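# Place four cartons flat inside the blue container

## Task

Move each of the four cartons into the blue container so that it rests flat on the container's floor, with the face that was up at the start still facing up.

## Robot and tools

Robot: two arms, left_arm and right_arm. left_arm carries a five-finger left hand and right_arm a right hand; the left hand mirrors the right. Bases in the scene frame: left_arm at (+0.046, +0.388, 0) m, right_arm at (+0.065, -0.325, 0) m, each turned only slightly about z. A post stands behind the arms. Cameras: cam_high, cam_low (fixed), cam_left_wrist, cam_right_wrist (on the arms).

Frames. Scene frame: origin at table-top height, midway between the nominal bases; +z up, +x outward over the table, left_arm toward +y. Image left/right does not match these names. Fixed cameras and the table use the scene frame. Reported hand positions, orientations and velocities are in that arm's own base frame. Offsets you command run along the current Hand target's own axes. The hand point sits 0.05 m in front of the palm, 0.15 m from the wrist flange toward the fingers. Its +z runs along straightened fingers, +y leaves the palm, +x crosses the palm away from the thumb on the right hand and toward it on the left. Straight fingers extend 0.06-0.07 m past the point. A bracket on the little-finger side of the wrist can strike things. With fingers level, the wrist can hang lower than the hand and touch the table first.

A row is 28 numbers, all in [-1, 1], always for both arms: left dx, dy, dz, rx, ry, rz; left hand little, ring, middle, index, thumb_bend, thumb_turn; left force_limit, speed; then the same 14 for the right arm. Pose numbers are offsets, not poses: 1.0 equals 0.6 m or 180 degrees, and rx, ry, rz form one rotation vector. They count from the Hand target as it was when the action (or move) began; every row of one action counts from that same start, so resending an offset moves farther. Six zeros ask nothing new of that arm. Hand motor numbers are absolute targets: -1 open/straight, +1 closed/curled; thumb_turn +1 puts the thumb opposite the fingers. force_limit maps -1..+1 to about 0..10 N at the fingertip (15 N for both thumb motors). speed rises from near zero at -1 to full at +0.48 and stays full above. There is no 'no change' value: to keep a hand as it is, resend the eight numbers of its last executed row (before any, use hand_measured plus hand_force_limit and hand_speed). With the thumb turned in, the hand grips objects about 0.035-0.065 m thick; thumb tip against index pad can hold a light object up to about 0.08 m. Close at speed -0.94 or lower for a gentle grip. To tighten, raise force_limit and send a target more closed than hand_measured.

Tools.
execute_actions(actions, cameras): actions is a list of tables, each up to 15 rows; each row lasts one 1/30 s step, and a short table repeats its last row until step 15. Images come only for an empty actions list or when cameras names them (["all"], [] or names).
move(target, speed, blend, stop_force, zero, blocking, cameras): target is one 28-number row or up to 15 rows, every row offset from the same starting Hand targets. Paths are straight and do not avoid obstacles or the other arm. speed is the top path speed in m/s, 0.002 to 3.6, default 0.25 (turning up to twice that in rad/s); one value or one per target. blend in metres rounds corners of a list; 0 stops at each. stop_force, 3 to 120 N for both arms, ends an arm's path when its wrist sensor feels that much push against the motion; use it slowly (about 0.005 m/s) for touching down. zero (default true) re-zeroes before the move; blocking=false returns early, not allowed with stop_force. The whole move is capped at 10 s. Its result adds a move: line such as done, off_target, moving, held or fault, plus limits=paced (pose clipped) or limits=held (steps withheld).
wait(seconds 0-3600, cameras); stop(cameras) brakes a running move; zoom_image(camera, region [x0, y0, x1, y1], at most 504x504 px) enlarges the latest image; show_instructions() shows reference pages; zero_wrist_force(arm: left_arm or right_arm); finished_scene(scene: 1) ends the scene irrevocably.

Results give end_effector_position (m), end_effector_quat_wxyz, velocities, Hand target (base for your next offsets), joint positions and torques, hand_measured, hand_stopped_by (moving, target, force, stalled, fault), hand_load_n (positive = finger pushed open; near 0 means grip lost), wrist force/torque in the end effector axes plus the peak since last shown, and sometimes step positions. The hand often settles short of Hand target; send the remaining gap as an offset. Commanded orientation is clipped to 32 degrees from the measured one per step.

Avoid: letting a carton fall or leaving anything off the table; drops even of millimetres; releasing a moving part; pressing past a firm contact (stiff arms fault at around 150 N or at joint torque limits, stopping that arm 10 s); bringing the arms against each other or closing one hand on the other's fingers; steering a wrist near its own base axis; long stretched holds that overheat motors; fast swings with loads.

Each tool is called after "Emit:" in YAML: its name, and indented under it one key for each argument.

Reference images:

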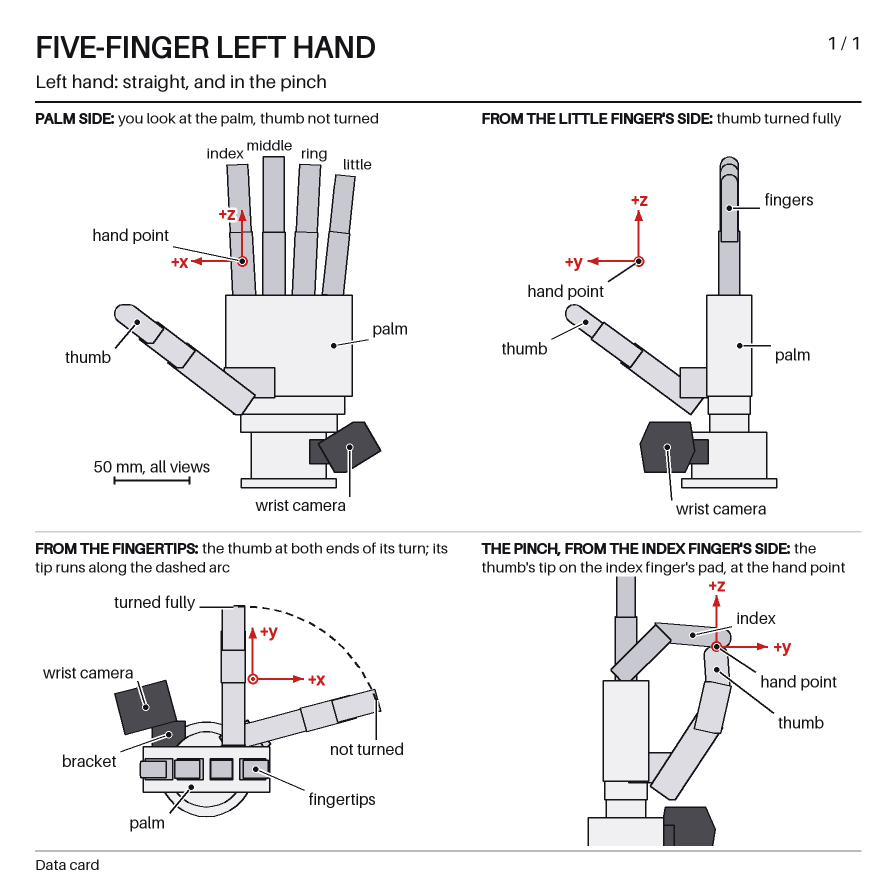

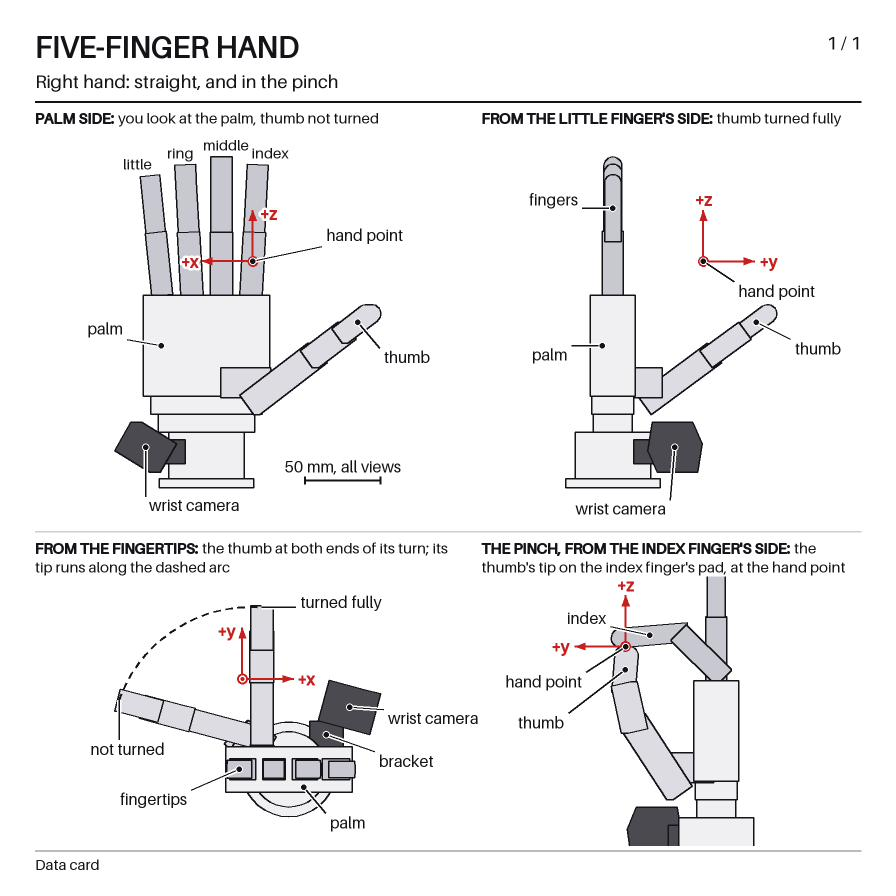

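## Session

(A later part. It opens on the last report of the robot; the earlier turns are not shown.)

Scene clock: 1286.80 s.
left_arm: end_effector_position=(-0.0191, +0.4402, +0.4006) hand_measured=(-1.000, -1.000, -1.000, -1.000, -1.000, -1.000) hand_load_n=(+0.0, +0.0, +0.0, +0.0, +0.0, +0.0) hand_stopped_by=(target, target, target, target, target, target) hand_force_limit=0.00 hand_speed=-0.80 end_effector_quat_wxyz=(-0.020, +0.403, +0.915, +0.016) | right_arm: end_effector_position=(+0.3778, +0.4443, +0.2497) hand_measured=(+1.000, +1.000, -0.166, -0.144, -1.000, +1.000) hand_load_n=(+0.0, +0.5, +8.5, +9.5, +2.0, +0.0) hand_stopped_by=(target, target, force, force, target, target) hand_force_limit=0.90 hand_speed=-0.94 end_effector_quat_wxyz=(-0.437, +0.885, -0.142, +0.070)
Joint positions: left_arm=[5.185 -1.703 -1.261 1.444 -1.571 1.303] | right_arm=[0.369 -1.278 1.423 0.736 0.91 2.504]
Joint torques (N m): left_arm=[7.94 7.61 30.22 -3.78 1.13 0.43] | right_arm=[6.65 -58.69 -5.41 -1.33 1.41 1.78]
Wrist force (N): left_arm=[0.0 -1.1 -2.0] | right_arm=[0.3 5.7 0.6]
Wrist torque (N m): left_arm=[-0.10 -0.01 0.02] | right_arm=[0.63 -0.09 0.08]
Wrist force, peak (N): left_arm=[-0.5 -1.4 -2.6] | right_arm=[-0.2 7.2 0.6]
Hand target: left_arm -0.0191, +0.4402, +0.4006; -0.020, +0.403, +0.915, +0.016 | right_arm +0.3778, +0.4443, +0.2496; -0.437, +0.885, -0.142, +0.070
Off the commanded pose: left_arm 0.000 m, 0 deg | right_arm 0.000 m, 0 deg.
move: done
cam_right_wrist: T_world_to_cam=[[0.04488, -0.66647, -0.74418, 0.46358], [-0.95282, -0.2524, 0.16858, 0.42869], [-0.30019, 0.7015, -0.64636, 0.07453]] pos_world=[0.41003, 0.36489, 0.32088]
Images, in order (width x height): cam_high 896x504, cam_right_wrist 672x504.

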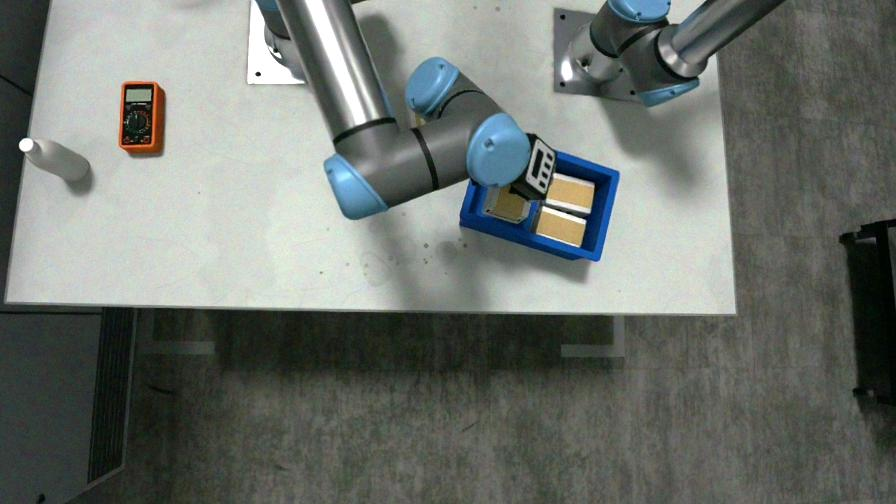

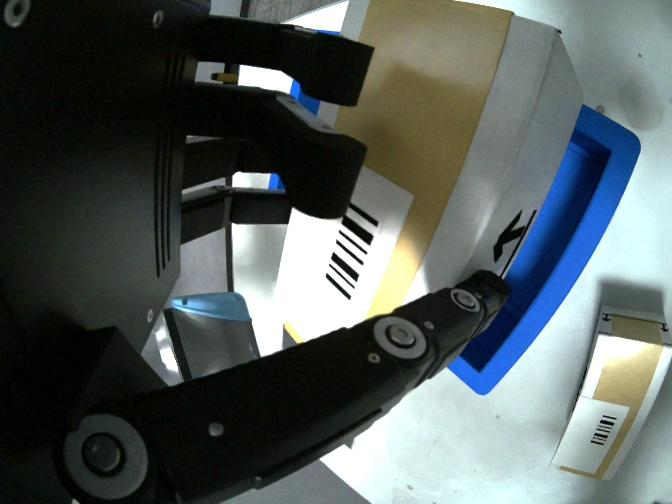

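Emit:
move:
  target: [0, 0, 0, 0, 0, 0, -1, -1, -1, -1, -1, -1, 0, -0.8, -0.0327, 0.0413, 0.042, 0, 0, 0, 1, 1, 0.3, 0.3, -1, 1, 0.9, -0.94]
  speed: 0.06
  cameras: ["cam_right_wrist", "cam_high"]

Emit:
zoom_image:
  camera: "cam_right_wrist"
  region: [270, 0, 672, 490]

Emit:
zoom_image:
  camera: "cam_high"
  region: [450, 110, 630, 270]

Scene clock: 1300.10 s.
left_arm: end_effector_position=(-0.0191, +0.4402, +0.4006) hand_measured=(-1.000, -1.000, -1.000, -1.000, -1.000, -1.000) hand_load_n=(+0.0, +0.0, +0.0, +0.0, +0.0, +0.0) hand_stopped_by=(target, target, target, target, target, target) hand_force_limit=0.00 hand_speed=-0.80 end_effector_quat_wxyz=(-0.020, +0.403, +0.915, +0.016) | right_arm: end_effector_position=(+0.3607, +0.4551, +0.2147) hand_measured=(+1.000, +1.000, -0.166, -0.144, -1.000, +1.000) hand_load_n=(+0.0, +0.0, +8.5, +9.0, +1.5, +0.5) hand_stopped_by=(target, target, force, force, target, target) hand_force_limit=0.90 hand_speed=-0.94 end_effector_quat_wxyz=(-0.437, +0.885, -0.142, +0.070)
Joint positions: left_arm=[5.185 -1.703 -1.261 1.444 -1.571 1.303] | right_arm=[0.407 -1.282 1.514 0.626 0.935 2.541]
Joint torques (N m): left_arm=[7.66 7.87 31.08 -3.8 1.1 0.52] | right_arm=[8.49 -58.57 -4.58 -1.47 1.44 1.75]
Wrist force (N): left_arm=[-0.1 -1.2 -2.3] | right_arm=[0.1 6.1 0.7]
Wrist torque (N m): left_arm=[-0.10 -0.02 0.02] | right_arm=[0.69 -0.07 0.12]
Wrist force, peak (N): left_arm=[-0.1 -1.3 -2.6] | right_arm=[-0.6 6.8 1.1]
Hand target: left_arm -0.0191, +0.4402, +0.4006; -0.020, +0.403, +0.915, +0.016 | right_arm +0.3607, +0.4552, +0.2146; -0.437, +0.885, -0.142, +0.070
Off the commanded pose: left_arm 0.000 m, 0 deg | right_arm 0.000 m, 0 deg.
move: done
cam_right_wrist: T_world_to_cam=[[0.04475, -0.66651, -0.74415, 0.44562], [-0.95283, -0.25231, 0.16869, 0.42099], [-0.30019, 0.7015, -0.64636, 0.03913]] pos_world=[0.39293, 0.37578, 0.28588]
Images, in order (width x height): cam_high 896x504, cam_right_wrist 672x504.

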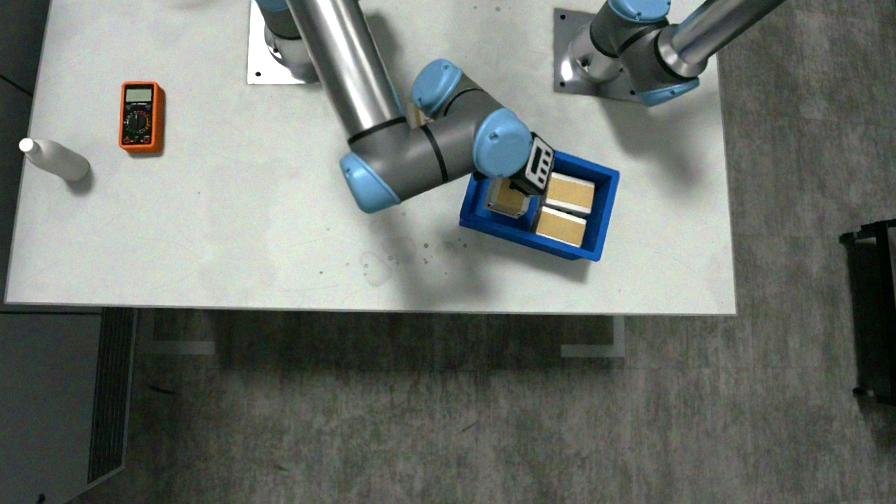

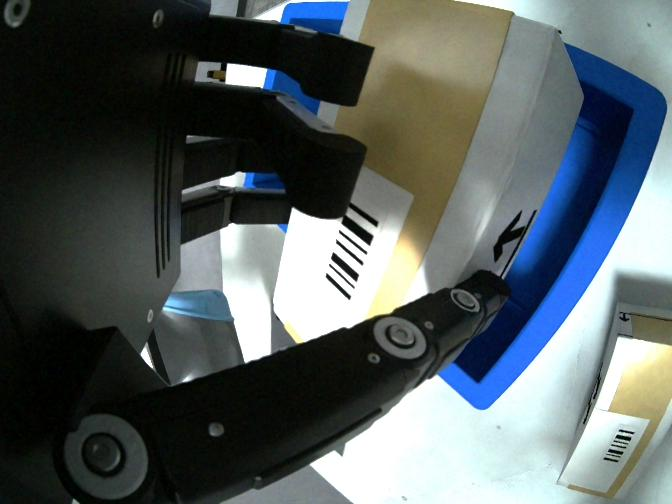

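Scaled by 1.029 from the camera's image (finer frame: 960x720).

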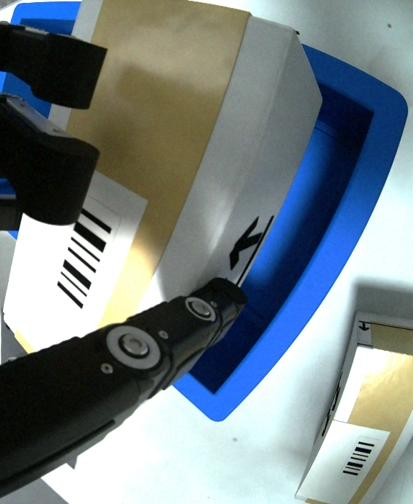

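Scaled by 2.800.

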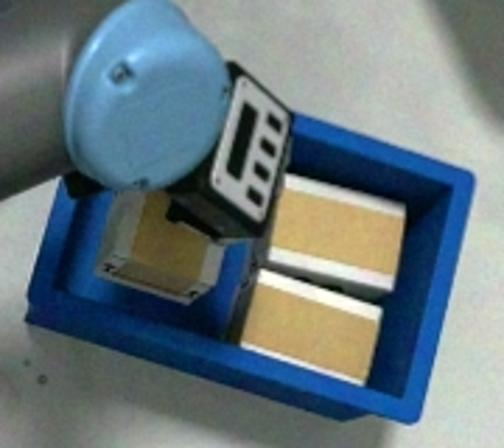

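Emit:
move:
  target:
    - [0, 0, 0, 0, 0, 0, -1, -1, -1, -1, -1, -1, 0, -0.8, 0, 0.1522, 0.1163, 0, 0, 0, 1, 1, 0.3, 0.3, -1, 1, 0.9, -0.94]
    - [0, 0, 0, 0, 0, 0, -1, -1, -1, -1, -1, -1, 0, -0.8, 0, 0.1826, 0.1396, 0, 0, 0, 1, 1, 0.3, 0.3, -1, 1, 0.9, -0.94]
  speed: [0.05, 0.006]
  stop_force: 4.5
  cameras: ["cam_right_wrist", "cam_high"]

Scene clock: 1318.53 s.
left_arm: end_effector_position=(-0.0191, +0.4402, +0.4006) hand_measured=(-1.000, -1.000, -1.000, -1.000, -1.000, -1.000) hand_load_n=(+0.0, +0.0, +0.0, +0.0, +0.0, +0.0) hand_stopped_by=(target, target, target, target, target, target) hand_force_limit=0.00 hand_speed=-0.80 end_effector_quat_wxyz=(-0.020, +0.403, +0.915, +0.016) | right_arm: end_effector_position=(+0.3605, +0.4550, +0.0770) hand_measured=(+1.000, +1.000, -0.166, -0.144, -1.000, +1.000) hand_load_n=(+0.0, +0.0, +8.0, +9.0, +2.0, +0.0) hand_stopped_by=(target, target, force, force, target, target) hand_force_limit=0.90 hand_speed=-0.94 end_effector_quat_wxyz=(-0.437, +0.885, -0.142, +0.070)
Joint positions: left_arm=[5.185 -1.703 -1.261 1.444 -1.571 1.303] | right_arm=[0.407 -1.157 1.721 0.294 0.935 2.541]
Joint torques (N m): left_arm=[8.74 8.28 31.67 -3.66 1.1 0.38] | right_arm=[6.84 -47.13 -19.09 3.17 1.44 1.33]
Wrist force (N): left_arm=[-0.3 -1.1 -2.3] | right_arm=[0.2 1.4 -3.6]
Wrist torque (N m): left_arm=[-0.09 0.03 0.01] | right_arm=[0.52 0.04 0.11]
Wrist force, peak (N): left_arm=[-0.3 -1.5 -2.6] | right_arm=[0.3 6.8 0.9]
Hand target: left_arm -0.0191, +0.4402, +0.4006; -0.020, +0.403, +0.915, +0.016 | right_arm +0.3606, +0.4550, +0.0772; -0.437, +0.885, -0.142, +0.070
Off the commanded pose: left_arm 0.000 m, 0 deg | right_arm 0.000 m, 0 deg.
move: contact (right_arm); path passed 1 of 2 targets
cam_right_wrist: T_world_to_cam=[[0.04461, -0.66655, -0.74413, 0.34317], [-0.95281, -0.25228, 0.16886, 0.44391], [-0.30028, 0.70148, -0.64634, -0.04969]] pos_world=[0.39274, 0.37559, 0.14828]
Images, in order (width x height): cam_high 896x504, cam_right_wrist 672x504.

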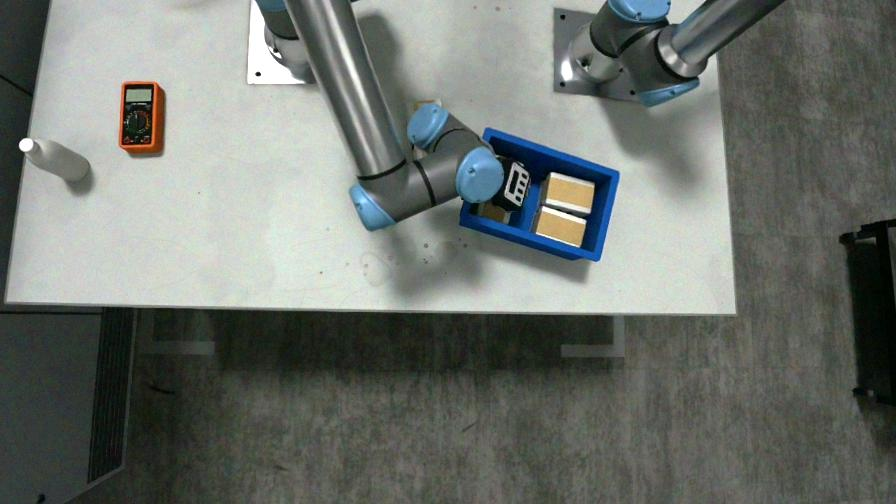

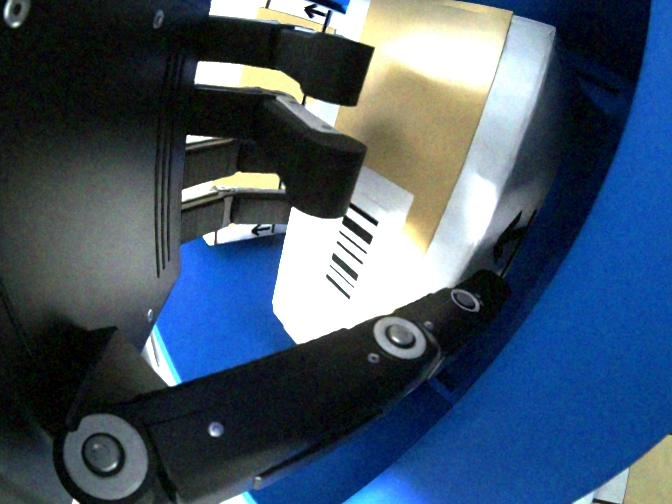

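Emit:
move:
  target:
    - [0, 0, 0, 0, 0, 0, -1, -1, -1, -1, -1, -1, 0, -0.8, 0, 0, 0, 0, 0, 0, 1, 1, -0.3, -0.3, -1, 1, 0.9, -0.9]
    - [0, 0, 0, 0, 0, 0, -1, -1, -1, -1, -1, -1, 0, -0.8, 0, -0.0728, -0.0556, 0, 0, 0, 1, 1, -0.3, -0.3, -1, 1, 0.9, -0.9]
    - [0, 0, 0, 0, 0, 0, -1, -1, -1, -1, -1, -1, 0, -0.8, 0, -0.0809, -0.045, 0, 0, 0, 1, 1, -0.17, -0.17, 1, 1, -0.2, 0.0]
  speed: [0.05, 0.05, 0.05]
  cameras: ["cam_right_wrist", "cam_high"]

Emit:
zoom_image:
  camera: "cam_high"
  region: [450, 110, 630, 270]

Emit:
zoom_image:
  camera: "cam_right_wrist"
  region: [270, 0, 672, 490]

Scene clock: 1336.93 s.
left_arm: end_effector_position=(-0.0191, +0.4402, +0.4006) hand_measured=(-1.000, -1.000, -1.000, -1.000, -1.000, -1.000) hand_load_n=(+0.0, +0.0, +0.0, +0.0, +0.5, +0.0) hand_stopped_by=(target, target, target, target, target, target) hand_force_limit=0.00 hand_speed=-0.80 end_effector_quat_wxyz=(-0.020, +0.403, +0.915, +0.016) | right_arm: end_effector_position=(+0.3631, +0.4627, +0.1321) hand_measured=(+1.000, +1.000, -0.170, -0.170, +0.794, +1.000) hand_load_n=(+0.5, +0.0, +0.5, +0.0, +8.5, +1.5) hand_stopped_by=(target, target, target, target, force, target) hand_force_limit=-0.20 hand_speed=0.00 end_effector_quat_wxyz=(-0.437, +0.885, -0.142, +0.070)
Joint positions: left_arm=[5.185 -1.703 -1.261 1.444 -1.571 1.303] | right_arm=[0.421 -1.206 1.63 0.425 0.944 2.554]
Joint torques (N m): left_arm=[8.21 9 30.85 -3.68 1.09 0.42] | right_arm=[8.04 -18.21 -29 3.1 1.72 1.65]
Wrist force (N): left_arm=[-0.4 -1.1 -2.5] | right_arm=[-0.1 3.4 -1.1]
Wrist torque (N m): left_arm=[-0.10 0.03 0.01] | right_arm=[0.58 0.03 0.09]
Wrist force, peak (N): left_arm=[-0.3 -1.4 -2.5] | right_arm=[1.0 1.0 -5.8]
Hand target: left_arm -0.0191, +0.4402, +0.4006; -0.020, +0.403, +0.915, +0.016 | right_arm +0.3631, +0.4627, +0.1321; -0.437, +0.885, -0.142, +0.070
Off the commanded pose: left_arm 0.000 m, 0 deg | right_arm 0.000 m, 0 deg.
move: done
cam_right_wrist: T_world_to_cam=[[0.04475, -0.66651, -0.74415, 0.38905], [-0.95283, -0.25231, 0.16869, 0.4391], [-0.30019, 0.7015, -0.64636, -0.0188]] pos_world=[0.39533, 0.38328, 0.20328]
Images, in order (width x height): cam_high 896x504, cam_right_wrist 672x504.

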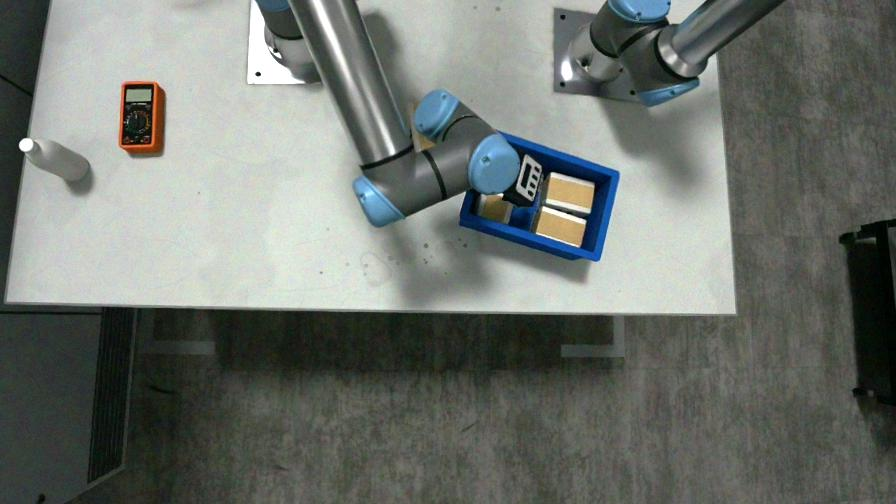

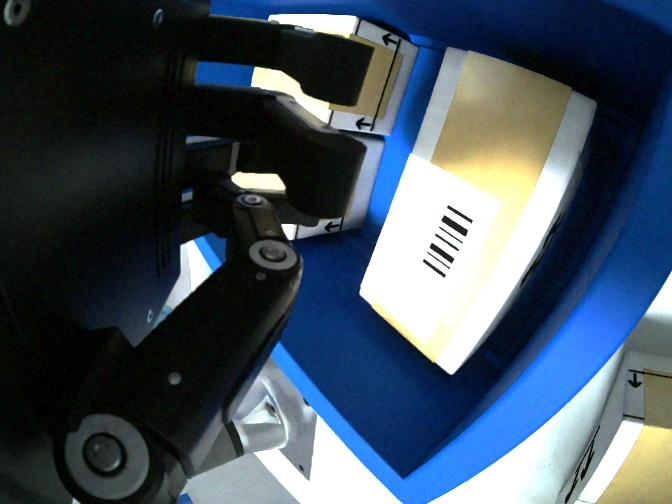

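Scaled by 2.800.

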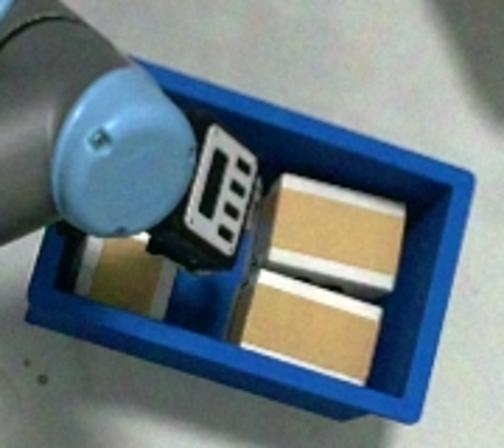

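Scaled by 1.029 from the camera's image (finer frame: 960x720).

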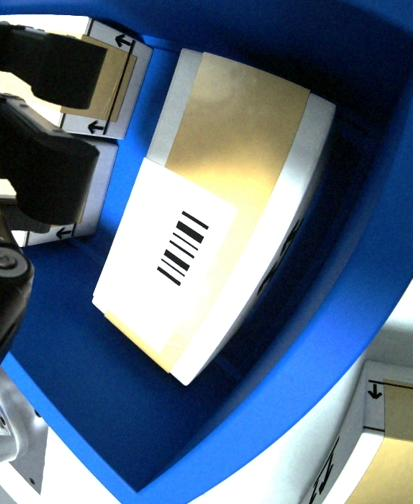

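Emit:
move:
  target:
    - [0, 0, 0, 0, 0, 0, -1, -1, -1, -1, -1, -1, 0, -0.8, 0, -0.004, 0.0053, 0, 0, 0, 1, 1, -0.17, -0.17, 1, 1, -0.2, 0.0]
    - [0, 0, 0, 0, 0, 0, -1, -1, -1, -1, -1, -1, 0, -0.8, 0, 0.0649, 0.058, 0, 0, 0, 1, 1, -0.17, -0.17, 1, 1, -0.2, 0.0]
  speed: [0.03, 0.03]
  stop_force: 4
  cameras: ["cam_right_wrist"]

Scene clock: 1350.60 s.
left_arm: end_effector_position=(-0.0191, +0.4402, +0.4006) hand_measured=(-1.000, -1.000, -1.000, -1.000, -1.000, -1.000) hand_load_n=(+0.0, +0.0, +0.0, +0.0, +0.0, +0.0) hand_stopped_by=(target, target, target, target, target, target) hand_force_limit=0.00 hand_speed=-0.80 end_effector_quat_wxyz=(-0.020, +0.403, +0.915, +0.016) | right_arm: end_effector_position=(+0.3643, +0.4665, +0.0800) hand_measured=(+1.000, +1.000, -0.170, -0.170, +0.794, +1.000) hand_load_n=(+0.0, +0.0, +0.0, +0.0, +8.5, +1.5) hand_stopped_by=(target, target, target, target, force, target) hand_force_limit=-0.20 hand_speed=0.00 end_effector_quat_wxyz=(-0.437, +0.885, -0.142, +0.070)
Joint positions: left_arm=[5.185 -1.703 -1.261 1.444 -1.571 1.303] | right_arm=[0.428 -1.142 1.686 0.302 0.948 2.56]
Joint torques (N m): left_arm=[7.46 8.51 31.29 -3.73 1.12 0.29] | right_arm=[2.24 -18.79 -2.39 -1.27 0.34 1.67]
Wrist force (N): left_arm=[-0.3 -1.1 -2.4] | right_arm=[0.1 3.5 -0.9]
Wrist torque (N m): left_arm=[-0.10 0.02 0.01] | right_arm=[0.59 -0.04 0.13]
Wrist force, peak (N): left_arm=[-0.2 -1.3 -2.7] | right_arm=[-0.1 3.9 -0.8]
Hand target: left_arm -0.0191, +0.4402, +0.4006; -0.020, +0.403, +0.915, +0.016 | right_arm +0.3643, +0.4665, +0.0800; -0.437, +0.885, -0.142, +0.070
Off the commanded pose: left_arm 0.000 m, 0 deg | right_arm 0.000 m, 0 deg.
move: done
cam_right_wrist: T_world_to_cam=[[0.04475, -0.66651, -0.74415, 0.35283], [-0.95283, -0.25231, 0.16869, 0.44998], [-0.30019, 0.7015, -0.64636, -0.05472]] pos_world=[0.39654, 0.38709, 0.15128]

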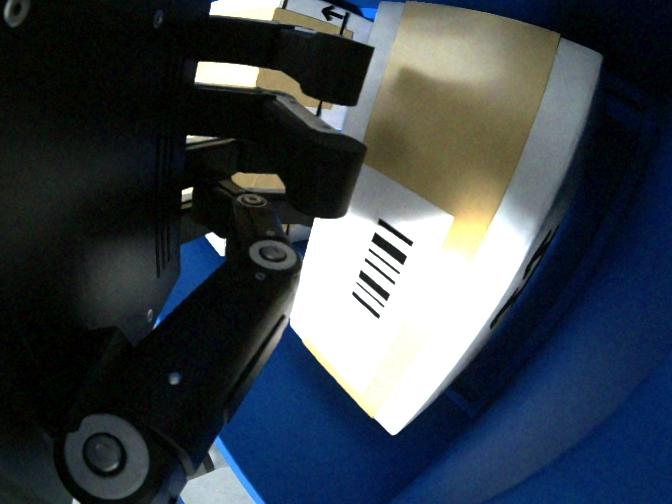

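Emit:
move:
  target: [0, 0, 0, 0, 0, 0, -1, -1, -1, -1, -1, -1, 0, -0.8, 0, 0.0354, -0.0463, 0, 0, 0, 1, 1, -0.17, -0.17, 1, 1, -0.2, 0.0]
  speed: 0.01
  stop_force: 4
  cameras: ["cam_right_wrist", "cam_high"]

Emit:
zoom_image:
  camera: "cam_high"
  region: [450, 110, 630, 270]

Emit:
zoom_image:
  camera: "cam_right_wrist"
  region: [270, 0, 672, 490]

Scene clock: 1357.83 s.
left_arm: end_effector_position=(-0.0191, +0.4402, +0.4006) hand_measured=(-1.000, -1.000, -1.000, -1.000, -1.000, -1.000) hand_load_n=(+0.0, -0.5, +0.0, +0.0, +0.0, +0.0) hand_stopped_by=(target, target, target, target, target, target) hand_force_limit=0.00 hand_speed=-0.80 end_effector_quat_wxyz=(-0.020, +0.403, +0.915, +0.016) | right_arm: end_effector_position=(+0.3534, +0.4332, +0.0801) hand_measured=(+1.000, +1.000, -0.170, -0.170, +0.794, +1.000) hand_load_n=(+0.0, +0.5, +4.0, +0.0, +7.5, +1.0) hand_stopped_by=(target, target, target, target, force, target) hand_force_limit=-0.20 hand_speed=0.00 end_effector_quat_wxyz=(-0.437, +0.885, -0.142, +0.070)
Joint positions: left_arm=[5.185 -1.703 -1.261 1.444 -1.571 1.303] | right_arm=[0.365 -1.197 1.776 0.302 0.908 2.501]
Joint torques (N m): left_arm=[8.43 8.79 31.67 -3.63 1.1 0.26] | right_arm=[-6.37 -56.82 -1.15 3.89 -2.93 -1.6]
Wrist force (N): left_arm=[-0.1 -1.2 -2.4] | right_arm=[0.3 -0.2 0.1]
Wrist torque (N m): left_arm=[-0.10 -0.01 0.03] | right_arm=[0.33 -0.04 0.08]
Wrist force, peak (N): left_arm=[-0.2 -1.1 -2.7] | right_arm=[0.1 3.9 -0.7]
Hand target: left_arm -0.0191, +0.4402, +0.4006; -0.020, +0.403, +0.915, +0.016 | right_arm +0.3534, +0.4332, +0.0801; -0.437, +0.885, -0.142, +0.070
Off the commanded pose: left_arm 0.000 m, 0 deg | right_arm 0.000 m, 0 deg.
move: done
cam_right_wrist: T_world_to_cam=[[0.04475, -0.66651, -0.74415, 0.33112], [-0.95283, -0.25231, 0.16869, 0.43119], [-0.30019, 0.7015, -0.64636, -0.03463]] pos_world=[0.38564, 0.35379, 0.15128]
Images, in order (width x height): cam_high 896x504, cam_right_wrist 672x504.

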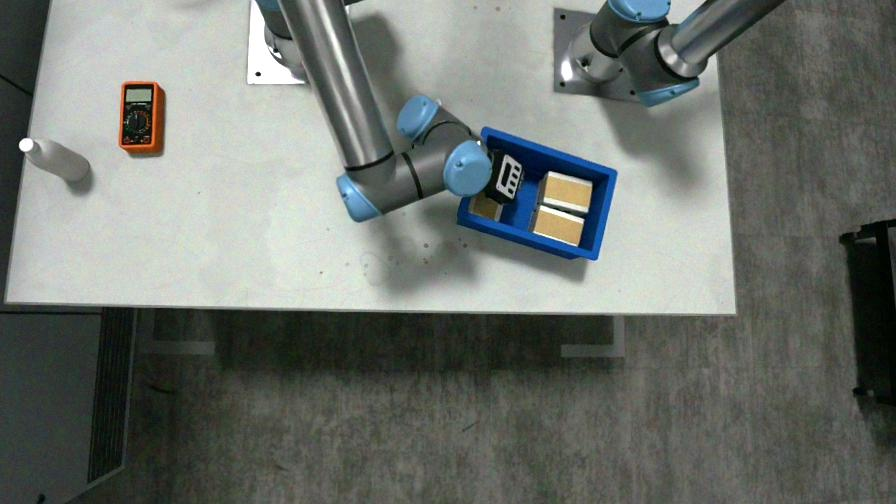

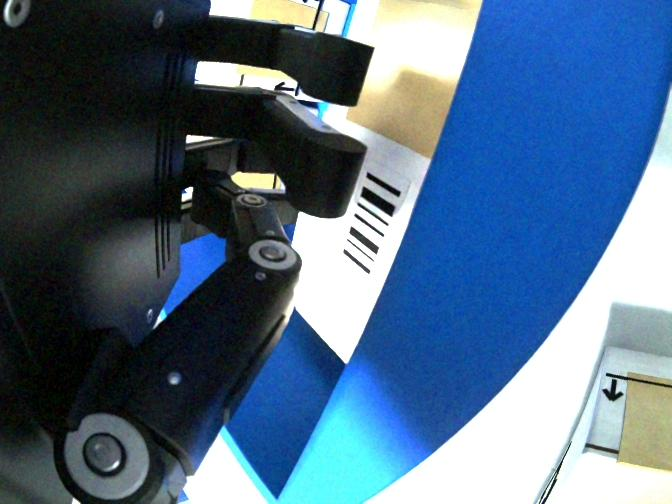

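Scaled by 2.800.

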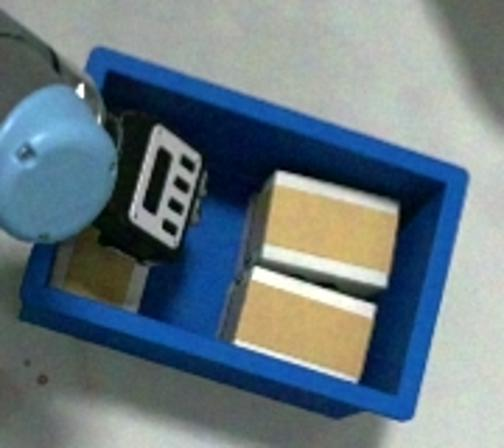

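Scaled by 1.029 from the camera's image (finer frame: 960x720).

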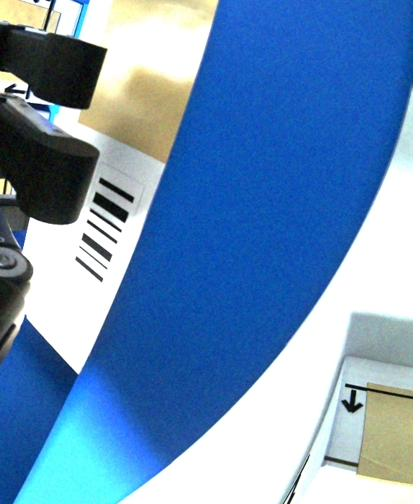

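Emit:
move:
  target:
    - [0, 0, 0, 0, 0, 0, -1, -1, -1, -1, -1, -1, 0, -0.8, 0, -0.0152, 0.0199, 0, 0, 0, 1, 1, -0.17, -0.17, 1, 1, -0.2, 0.0]
    - [0, 0, 0, 0, 0, 0, -1, -1, -1, -1, -1, -1, 0, -0.8, 0, -0.2269, -0.142, 0, 0, 0, 1, 1, -0.17, -0.17, 1, 1, -0.2, 0.0]
    - [0, 0, 0, 0, 0, 0, -1, -1, -1, -1, -1, -1, 0, -0.8, -0.0367, -0.2391, -0.0438, -0.2278, 0.2278, 0.4611, 1, 1, 1, -1, 1, 1, -0.2, 0.0]
  speed: [0.04, 0.12, 0.2]
  blend: [0, 0.02, 0]
  cameras: ["cam_right_wrist", "cam_high", "cam_low"]

Emit:
zoom_image:
  camera: "cam_high"
  region: [450, 110, 630, 270]

Emit:
zoom_image:
  camera: "cam_right_wrist"
  region: [150, 0, 500, 350]

Scene clock: 1399.67 s.
left_arm: end_effector_position=(-0.0191, +0.4402, +0.4006) hand_measured=(-1.000, -1.000, -1.000, -1.000, -1.000, -1.000) hand_load_n=(+0.0, +0.5, +0.0, +0.0, +0.0, +0.0) hand_stopped_by=(target, target, target, target, target, target) hand_force_limit=0.00 hand_speed=-0.80 end_effector_quat_wxyz=(-0.020, +0.403, +0.915, +0.016) | right_arm: end_effector_position=(+0.3533, +0.5032, +0.2099) hand_measured=(+1.000, +1.000, +0.002, -1.000, +0.794, +1.000) hand_load_n=(+0.0, +0.0, +8.0, +0.0, +9.5, +4.5) hand_stopped_by=(target, target, force, target, force, target) hand_force_limit=-0.20 hand_speed=0.00 end_effector_quat_wxyz=(+0.000, -0.586, +0.810, +0.000)
Joint positions: left_arm=[5.185 -1.703 -1.261 1.444 -1.571 1.303] | right_arm=[0.627 -0.789 0.8 1.561 1.571 4.086]
Joint torques (N m): left_arm=[7.42 8.92 30.61 -3.68 1.06 0.17] | right_arm=[8.41 -28.25 -30.08 5.02 -2.04 1.63]
Wrist force (N): left_arm=[-0.2 -1.2 -2.5] | right_arm=[0.0 0.2 -0.2]
Wrist torque (N m): left_arm=[-0.09 0.00 0.02] | right_arm=[0.04 -0.01 -0.03]
Wrist force, peak (N): left_arm=[-0.2 -1.3 -2.6] | right_arm=[-0.4 4.9 -0.4]
Hand target: left_arm -0.0191, +0.4402, +0.4006; -0.020, +0.403, +0.915, +0.016 | right_arm +0.3533, +0.5032, +0.2099; +0.000, -0.586, +0.810, +0.000
Off the commanded pose: left_arm 0.000 m, 0 deg | right_arm 0.000 m, 0 deg.
move: done
cam_right_wrist: T_world_to_cam=[[-0.99727, 0.06277, 0.03895, 0.31122], [0.07387, 0.84545, 0.52892, -0.56388], [0.00027, 0.53035, -0.84778, 0.02249]] pos_world=[0.35202, 0.44527, 0.30519]
Images, in order (width x height): cam_high 896x504, cam_low 896x504, cam_right_wrist 672x504.

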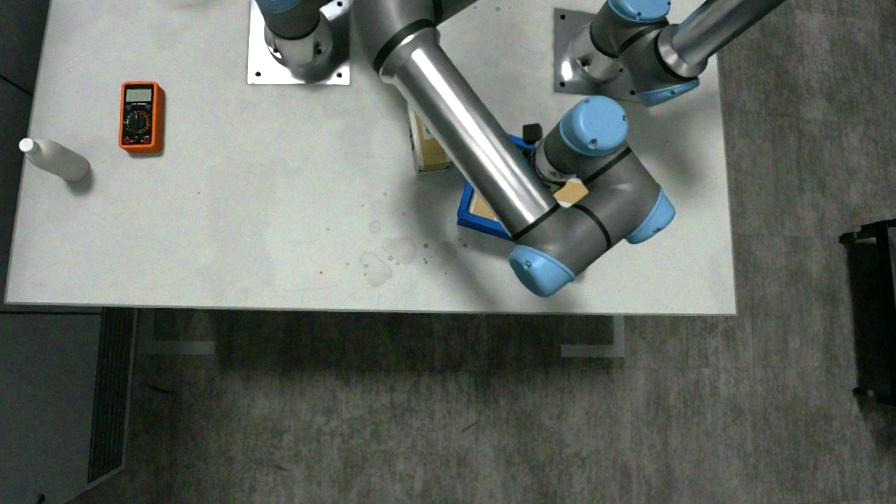

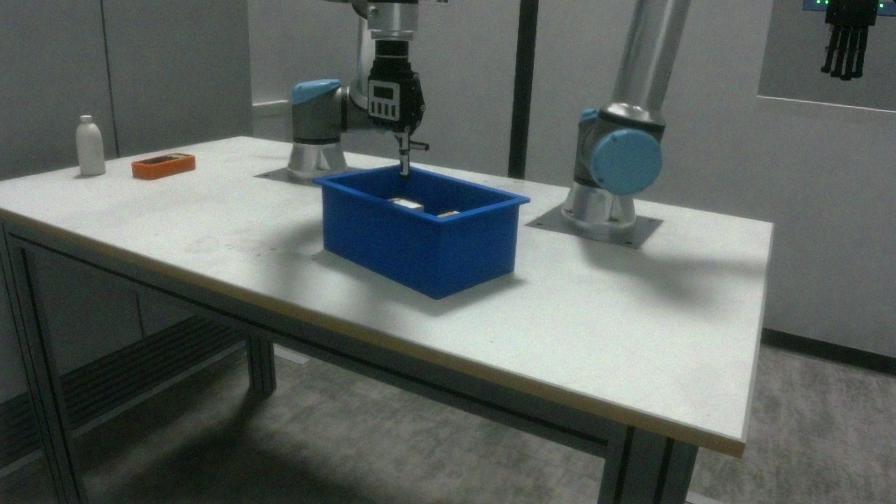

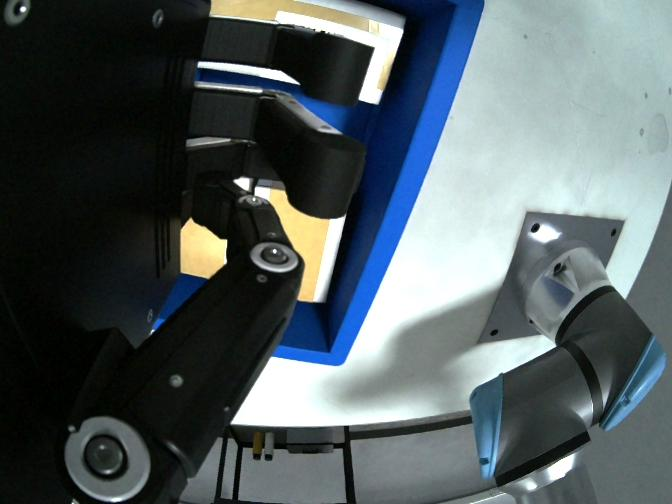

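Scaled by 2.800.

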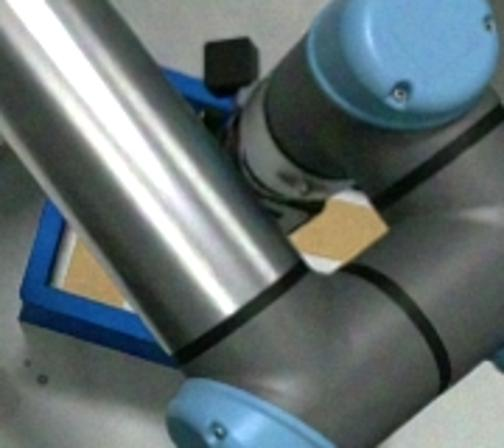

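Scaled by 1.440 from the camera's image (finer frame: 960x720).

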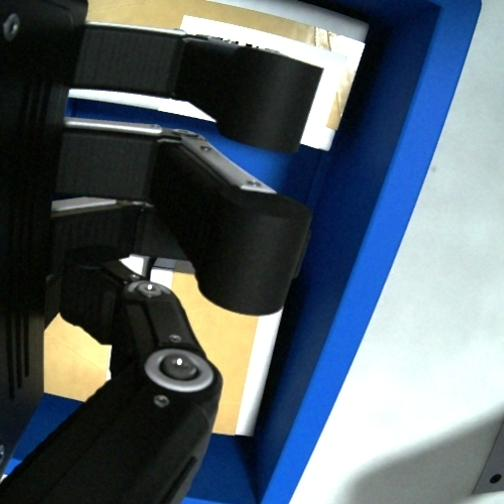

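Emit:
zoom_image:
  camera: "cam_right_wrist"
  region: [240, 200, 440, 400]

Emit:
zoom_image:
  camera: "cam_right_wrist"
  region: [300, 0, 500, 200]

Scaled by 2.520 from the camera's image (finer frame: 960x720).

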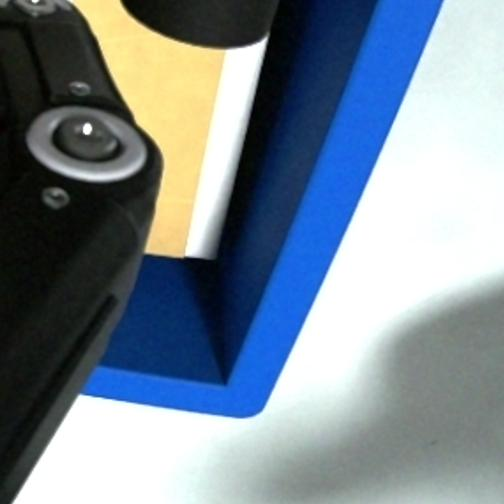

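Scaled by 2.520 from the camera's image (finer frame: 960x720).

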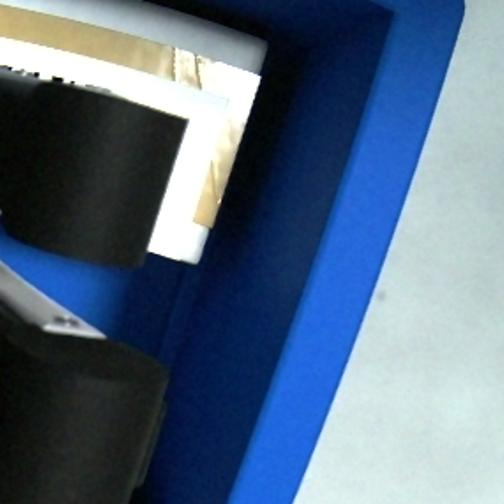

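Emit:
move:
  target: [0, 0, 0, 0, 0, 0, -1, -1, -1, -1, -1, -1, 0, -0.8, -0.0362, -0.0322, 0.03, 0, 0, 0, 1, 1, -1, -1, 0.95, 1, -0.2, 0.0]
  speed: 0.06

Emit:
move:
  target: [0, 0, 0, 0, 0, 0, -1, -1, -1, -1, -1, -1, 0, -0.8, 0, 0, 0.14, 0, 0, 0, 1, 1, -1, -1, 0.95, 1, -0.2, 0.0]
  speed: 0.04
  stop_force: 4
  cameras: ["cam_right_wrist", "cam_high"]

Emit:
zoom_image:
  camera: "cam_right_wrist"
  region: [150, 0, 500, 350]

Scene clock: 1445.20 s.
left_arm: end_effector_position=(-0.0191, +0.4402, +0.4006) hand_measured=(-1.000, -1.000, -1.000, -1.000, -1.000, -1.000) hand_load_n=(+0.0, +0.0, +0.0, +0.0, -0.5, +0.0) hand_stopped_by=(target, target, target, target, target, target) hand_force_limit=0.00 hand_speed=-0.80 end_effector_quat_wxyz=(-0.020, +0.403, +0.915, +0.016) | right_arm: end_effector_position=(+0.3785, +0.5178, +0.1919) hand_measured=(+1.000, +1.000, -1.000, -1.000, +0.796, +1.000) hand_load_n=(+0.5, +0.0, +0.0, +0.0, +0.0, +0.0) hand_stopped_by=(target, target, target, target, force, target) hand_force_limit=-0.20 hand_speed=0.00 end_effector_quat_wxyz=(+0.000, -0.586, +0.810, +0.000)
Joint positions: left_arm=[5.185 -1.703 -1.261 1.444 -1.571 1.303] | right_arm=[0.622 -0.69 0.668 1.594 1.571 4.081]
Joint torques (N m): left_arm=[7.52 8.34 31.46 -3.71 1.02 0.08] | right_arm=[-4.05 -30.67 -29.94 5.27 1.88 -1.26]
Wrist force (N): left_arm=[0.1 -1.2 -2.4] | right_arm=[-0.2 0.7 0.0]
Wrist torque (N m): left_arm=[-0.09 -0.04 0.03] | right_arm=[0.06 0.01 -0.02]
Wrist force, peak (N): left_arm=[-0.4 -1.2 -2.6] | right_arm=[0.0 0.7 -0.7]
Hand target: left_arm -0.0191, +0.4402, +0.4006; -0.020, +0.403, +0.915, +0.016 | right_arm +0.3785, +0.5178, +0.1919; +0.000, -0.586, +0.810, +0.000
Off the commanded pose: left_arm 0.000 m, 0 deg | right_arm 0.000 m, 0 deg.
move: done

Scene clock: 1448.23 s.
left_arm: end_effector_position=(-0.0191, +0.4402, +0.4006) hand_measured=(-1.000, -1.000, -1.000, -1.000, -1.000, -1.000) hand_load_n=(+0.0, +0.0, +0.0, +0.0, +0.0, +0.5) hand_stopped_by=(target, target, target, target, target, target) hand_force_limit=0.00 hand_speed=-0.80 end_effector_quat_wxyz=(-0.020, +0.403, +0.915, +0.016) | right_arm: end_effector_position=(+0.3784, +0.5178, +0.1079) hand_measured=(+1.000, +1.000, -1.000, -1.000, +0.796, +1.000) hand_load_n=(+0.0, +0.0, +0.0, +0.0, +0.0, +0.0) hand_stopped_by=(target, target, target, target, force, target) hand_force_limit=-0.20 hand_speed=0.00 end_effector_quat_wxyz=(+0.000, -0.586, +0.810, +0.000)
Joint positions: left_arm=[5.185 -1.703 -1.261 1.444 -1.571 1.303] | right_arm=[0.622 -0.669 0.843 1.397 1.571 4.081]
Joint torques (N m): left_arm=[7.67 8.57 30.18 -3.64 0.9 0.13] | right_arm=[-1.36 -30.05 -3.51 -0.38 -1.97 -0.08]
Wrist force (N): left_arm=[0.0 -0.8 -2.4] | right_arm=[-0.2 0.2 -0.4]
Wrist torque (N m): left_arm=[-0.04 -0.02 0.02] | right_arm=[0.03 0.01 -0.06]
Wrist force, peak (N): left_arm=[0.1 -1.3 -2.7] | right_arm=[-0.2 0.4 -0.8]
Hand target: left_arm -0.0191, +0.4402, +0.4006; -0.020, +0.403, +0.915, +0.016 | right_arm +0.3784, +0.5178, +0.1079; +0.000, -0.586, +0.810, +0.000
Off the commanded pose: left_arm 0.000 m, 0 deg | right_arm 0.000 m, 0 deg.
move: done
cam_right_wrist: T_world_to_cam=[[-0.99727, 0.06272, 0.03904, 0.33932], [0.07387, 0.84546, 0.52891, -0.52408], [0.00017, 0.53035, -0.84778, -0.07178]] pos_world=[0.37712, 0.45987, 0.20309]
Images, in order (width x height): cam_high 896x504, cam_right_wrist 672x504.

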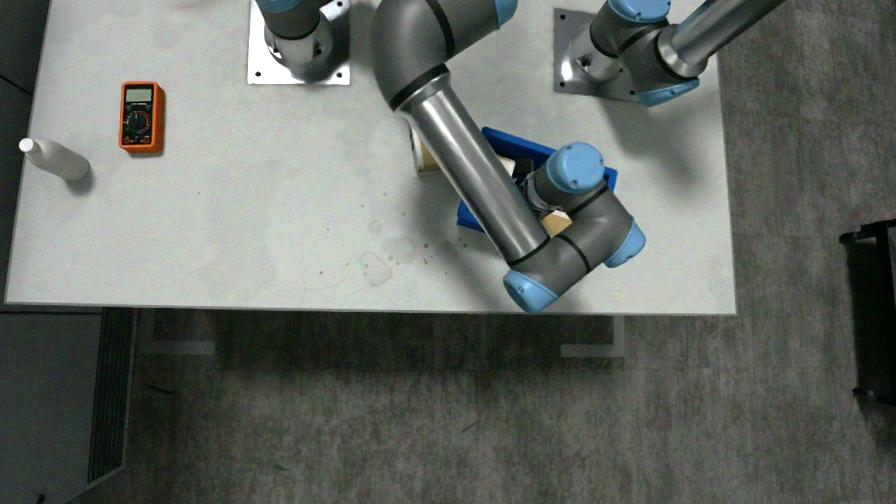

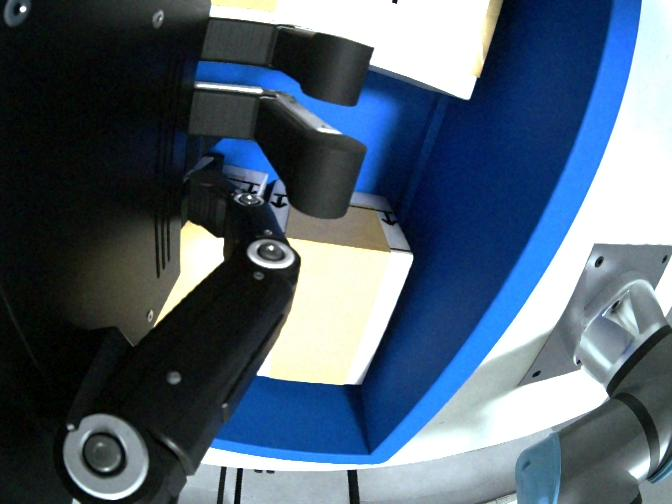

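Scaled by 1.440 from the camera's image (finer frame: 960x720).

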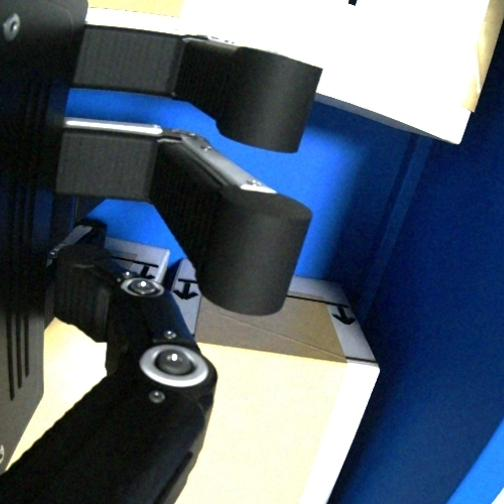

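Emit:
move:
  target: [0, 0, 0, 0, 0, 0, -1, -1, -1, -1, -1, -1, 0, -0.8, -0.06, 0, 0, 0, 0, 0, 1, 1, -1, -1, 0.95, 1, -0.2, 0.0]
  speed: 0.012
  stop_force: 3.2
  cameras: ["cam_right_wrist", "cam_high"]

Emit:
zoom_image:
  camera: "cam_right_wrist"
  region: [150, 100, 500, 450]

Scene clock: 1453.17 s.
left_arm: end_effector_position=(-0.0191, +0.4402, +0.4006) hand_measured=(-1.000, -1.000, -1.000, -1.000, -1.000, -1.000) hand_load_n=(+0.0, +0.0, +0.0, +0.0, +0.0, +0.0) hand_stopped_by=(target, target, target, target, target, target) hand_force_limit=0.00 hand_speed=-0.80 end_effector_quat_wxyz=(-0.020, +0.403, +0.915, +0.016) | right_arm: end_effector_position=(+0.3815, +0.5272, +0.1079) hand_measured=(+1.000, +1.000, -1.000, -1.000, +0.796, +1.000) hand_load_n=(+0.0, +0.0, +0.0, +0.0, +0.0, +0.0) hand_stopped_by=(target, target, target, target, force, target) hand_force_limit=-0.20 hand_speed=0.00 end_effector_quat_wxyz=(+0.000, -0.586, +0.810, +0.000)
Joint positions: left_arm=[5.185 -1.703 -1.261 1.444 -1.571 1.303] | right_arm=[0.632 -0.639 0.787 1.423 1.571 4.091]
Joint torques (N m): left_arm=[8.09 8.19 30.51 -3.66 1.09 0.06] | right_arm=[-4.77 -89.04 -2.91 -0.46 -1.74 -1.24]
Wrist force (N): left_arm=[-0.1 -1.2 -2.3] | right_arm=[-0.6 0.4 0.0]
Wrist torque (N m): left_arm=[-0.10 0.00 0.02] | right_arm=[0.03 0.11 -0.07]
Wrist force, peak (N): left_arm=[-0.3 -1.3 -2.7] | right_arm=[3.1 1.5 -0.7]
Hand target: left_arm -0.0191, +0.4402, +0.4006; -0.020, +0.403, +0.915, +0.016 | right_arm +0.3815, +0.5272, +0.1079; +0.000, -0.586, +0.810, +0.000 (not the last commanded pose)
Off the commanded pose: left_arm 0.000 m, 0 deg | right_arm 0.026 m, 0 deg.
move: contact (right_arm)
cam_right_wrist: T_world_to_cam=[[-0.99727, 0.06277, 0.03896, 0.34182], [0.07388, 0.84538, 0.52903, -0.53224], [0.00027, 0.53047, -0.84771, -0.07687]] pos_world=[0.38022, 0.46927, 0.20309]
Images, in order (width x height): cam_high 896x504, cam_right_wrist 672x504.

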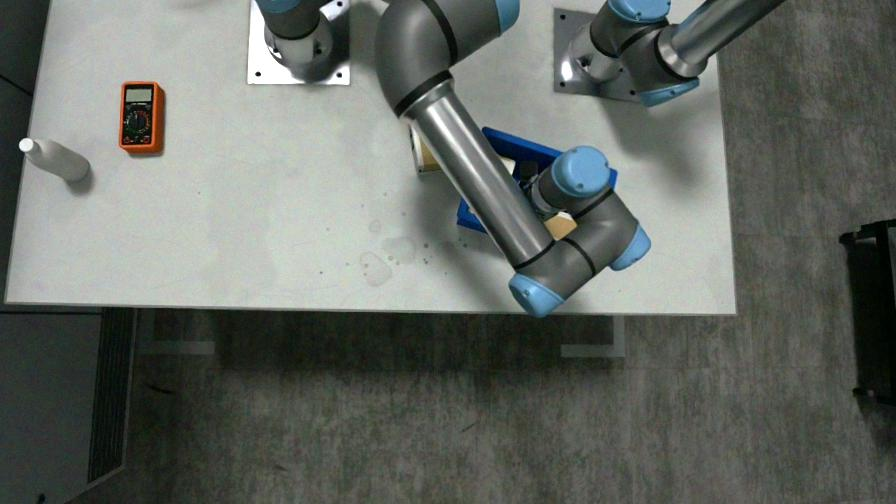

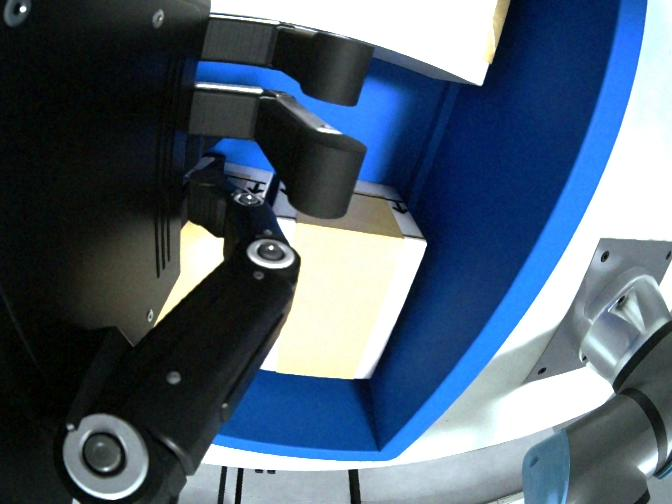

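Scaled by 1.440 from the camera's image (finer frame: 960x720).

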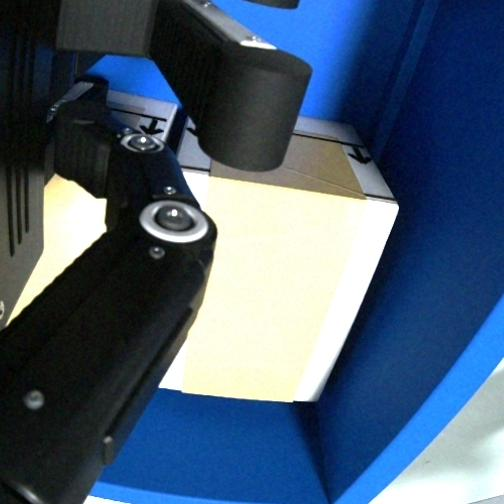

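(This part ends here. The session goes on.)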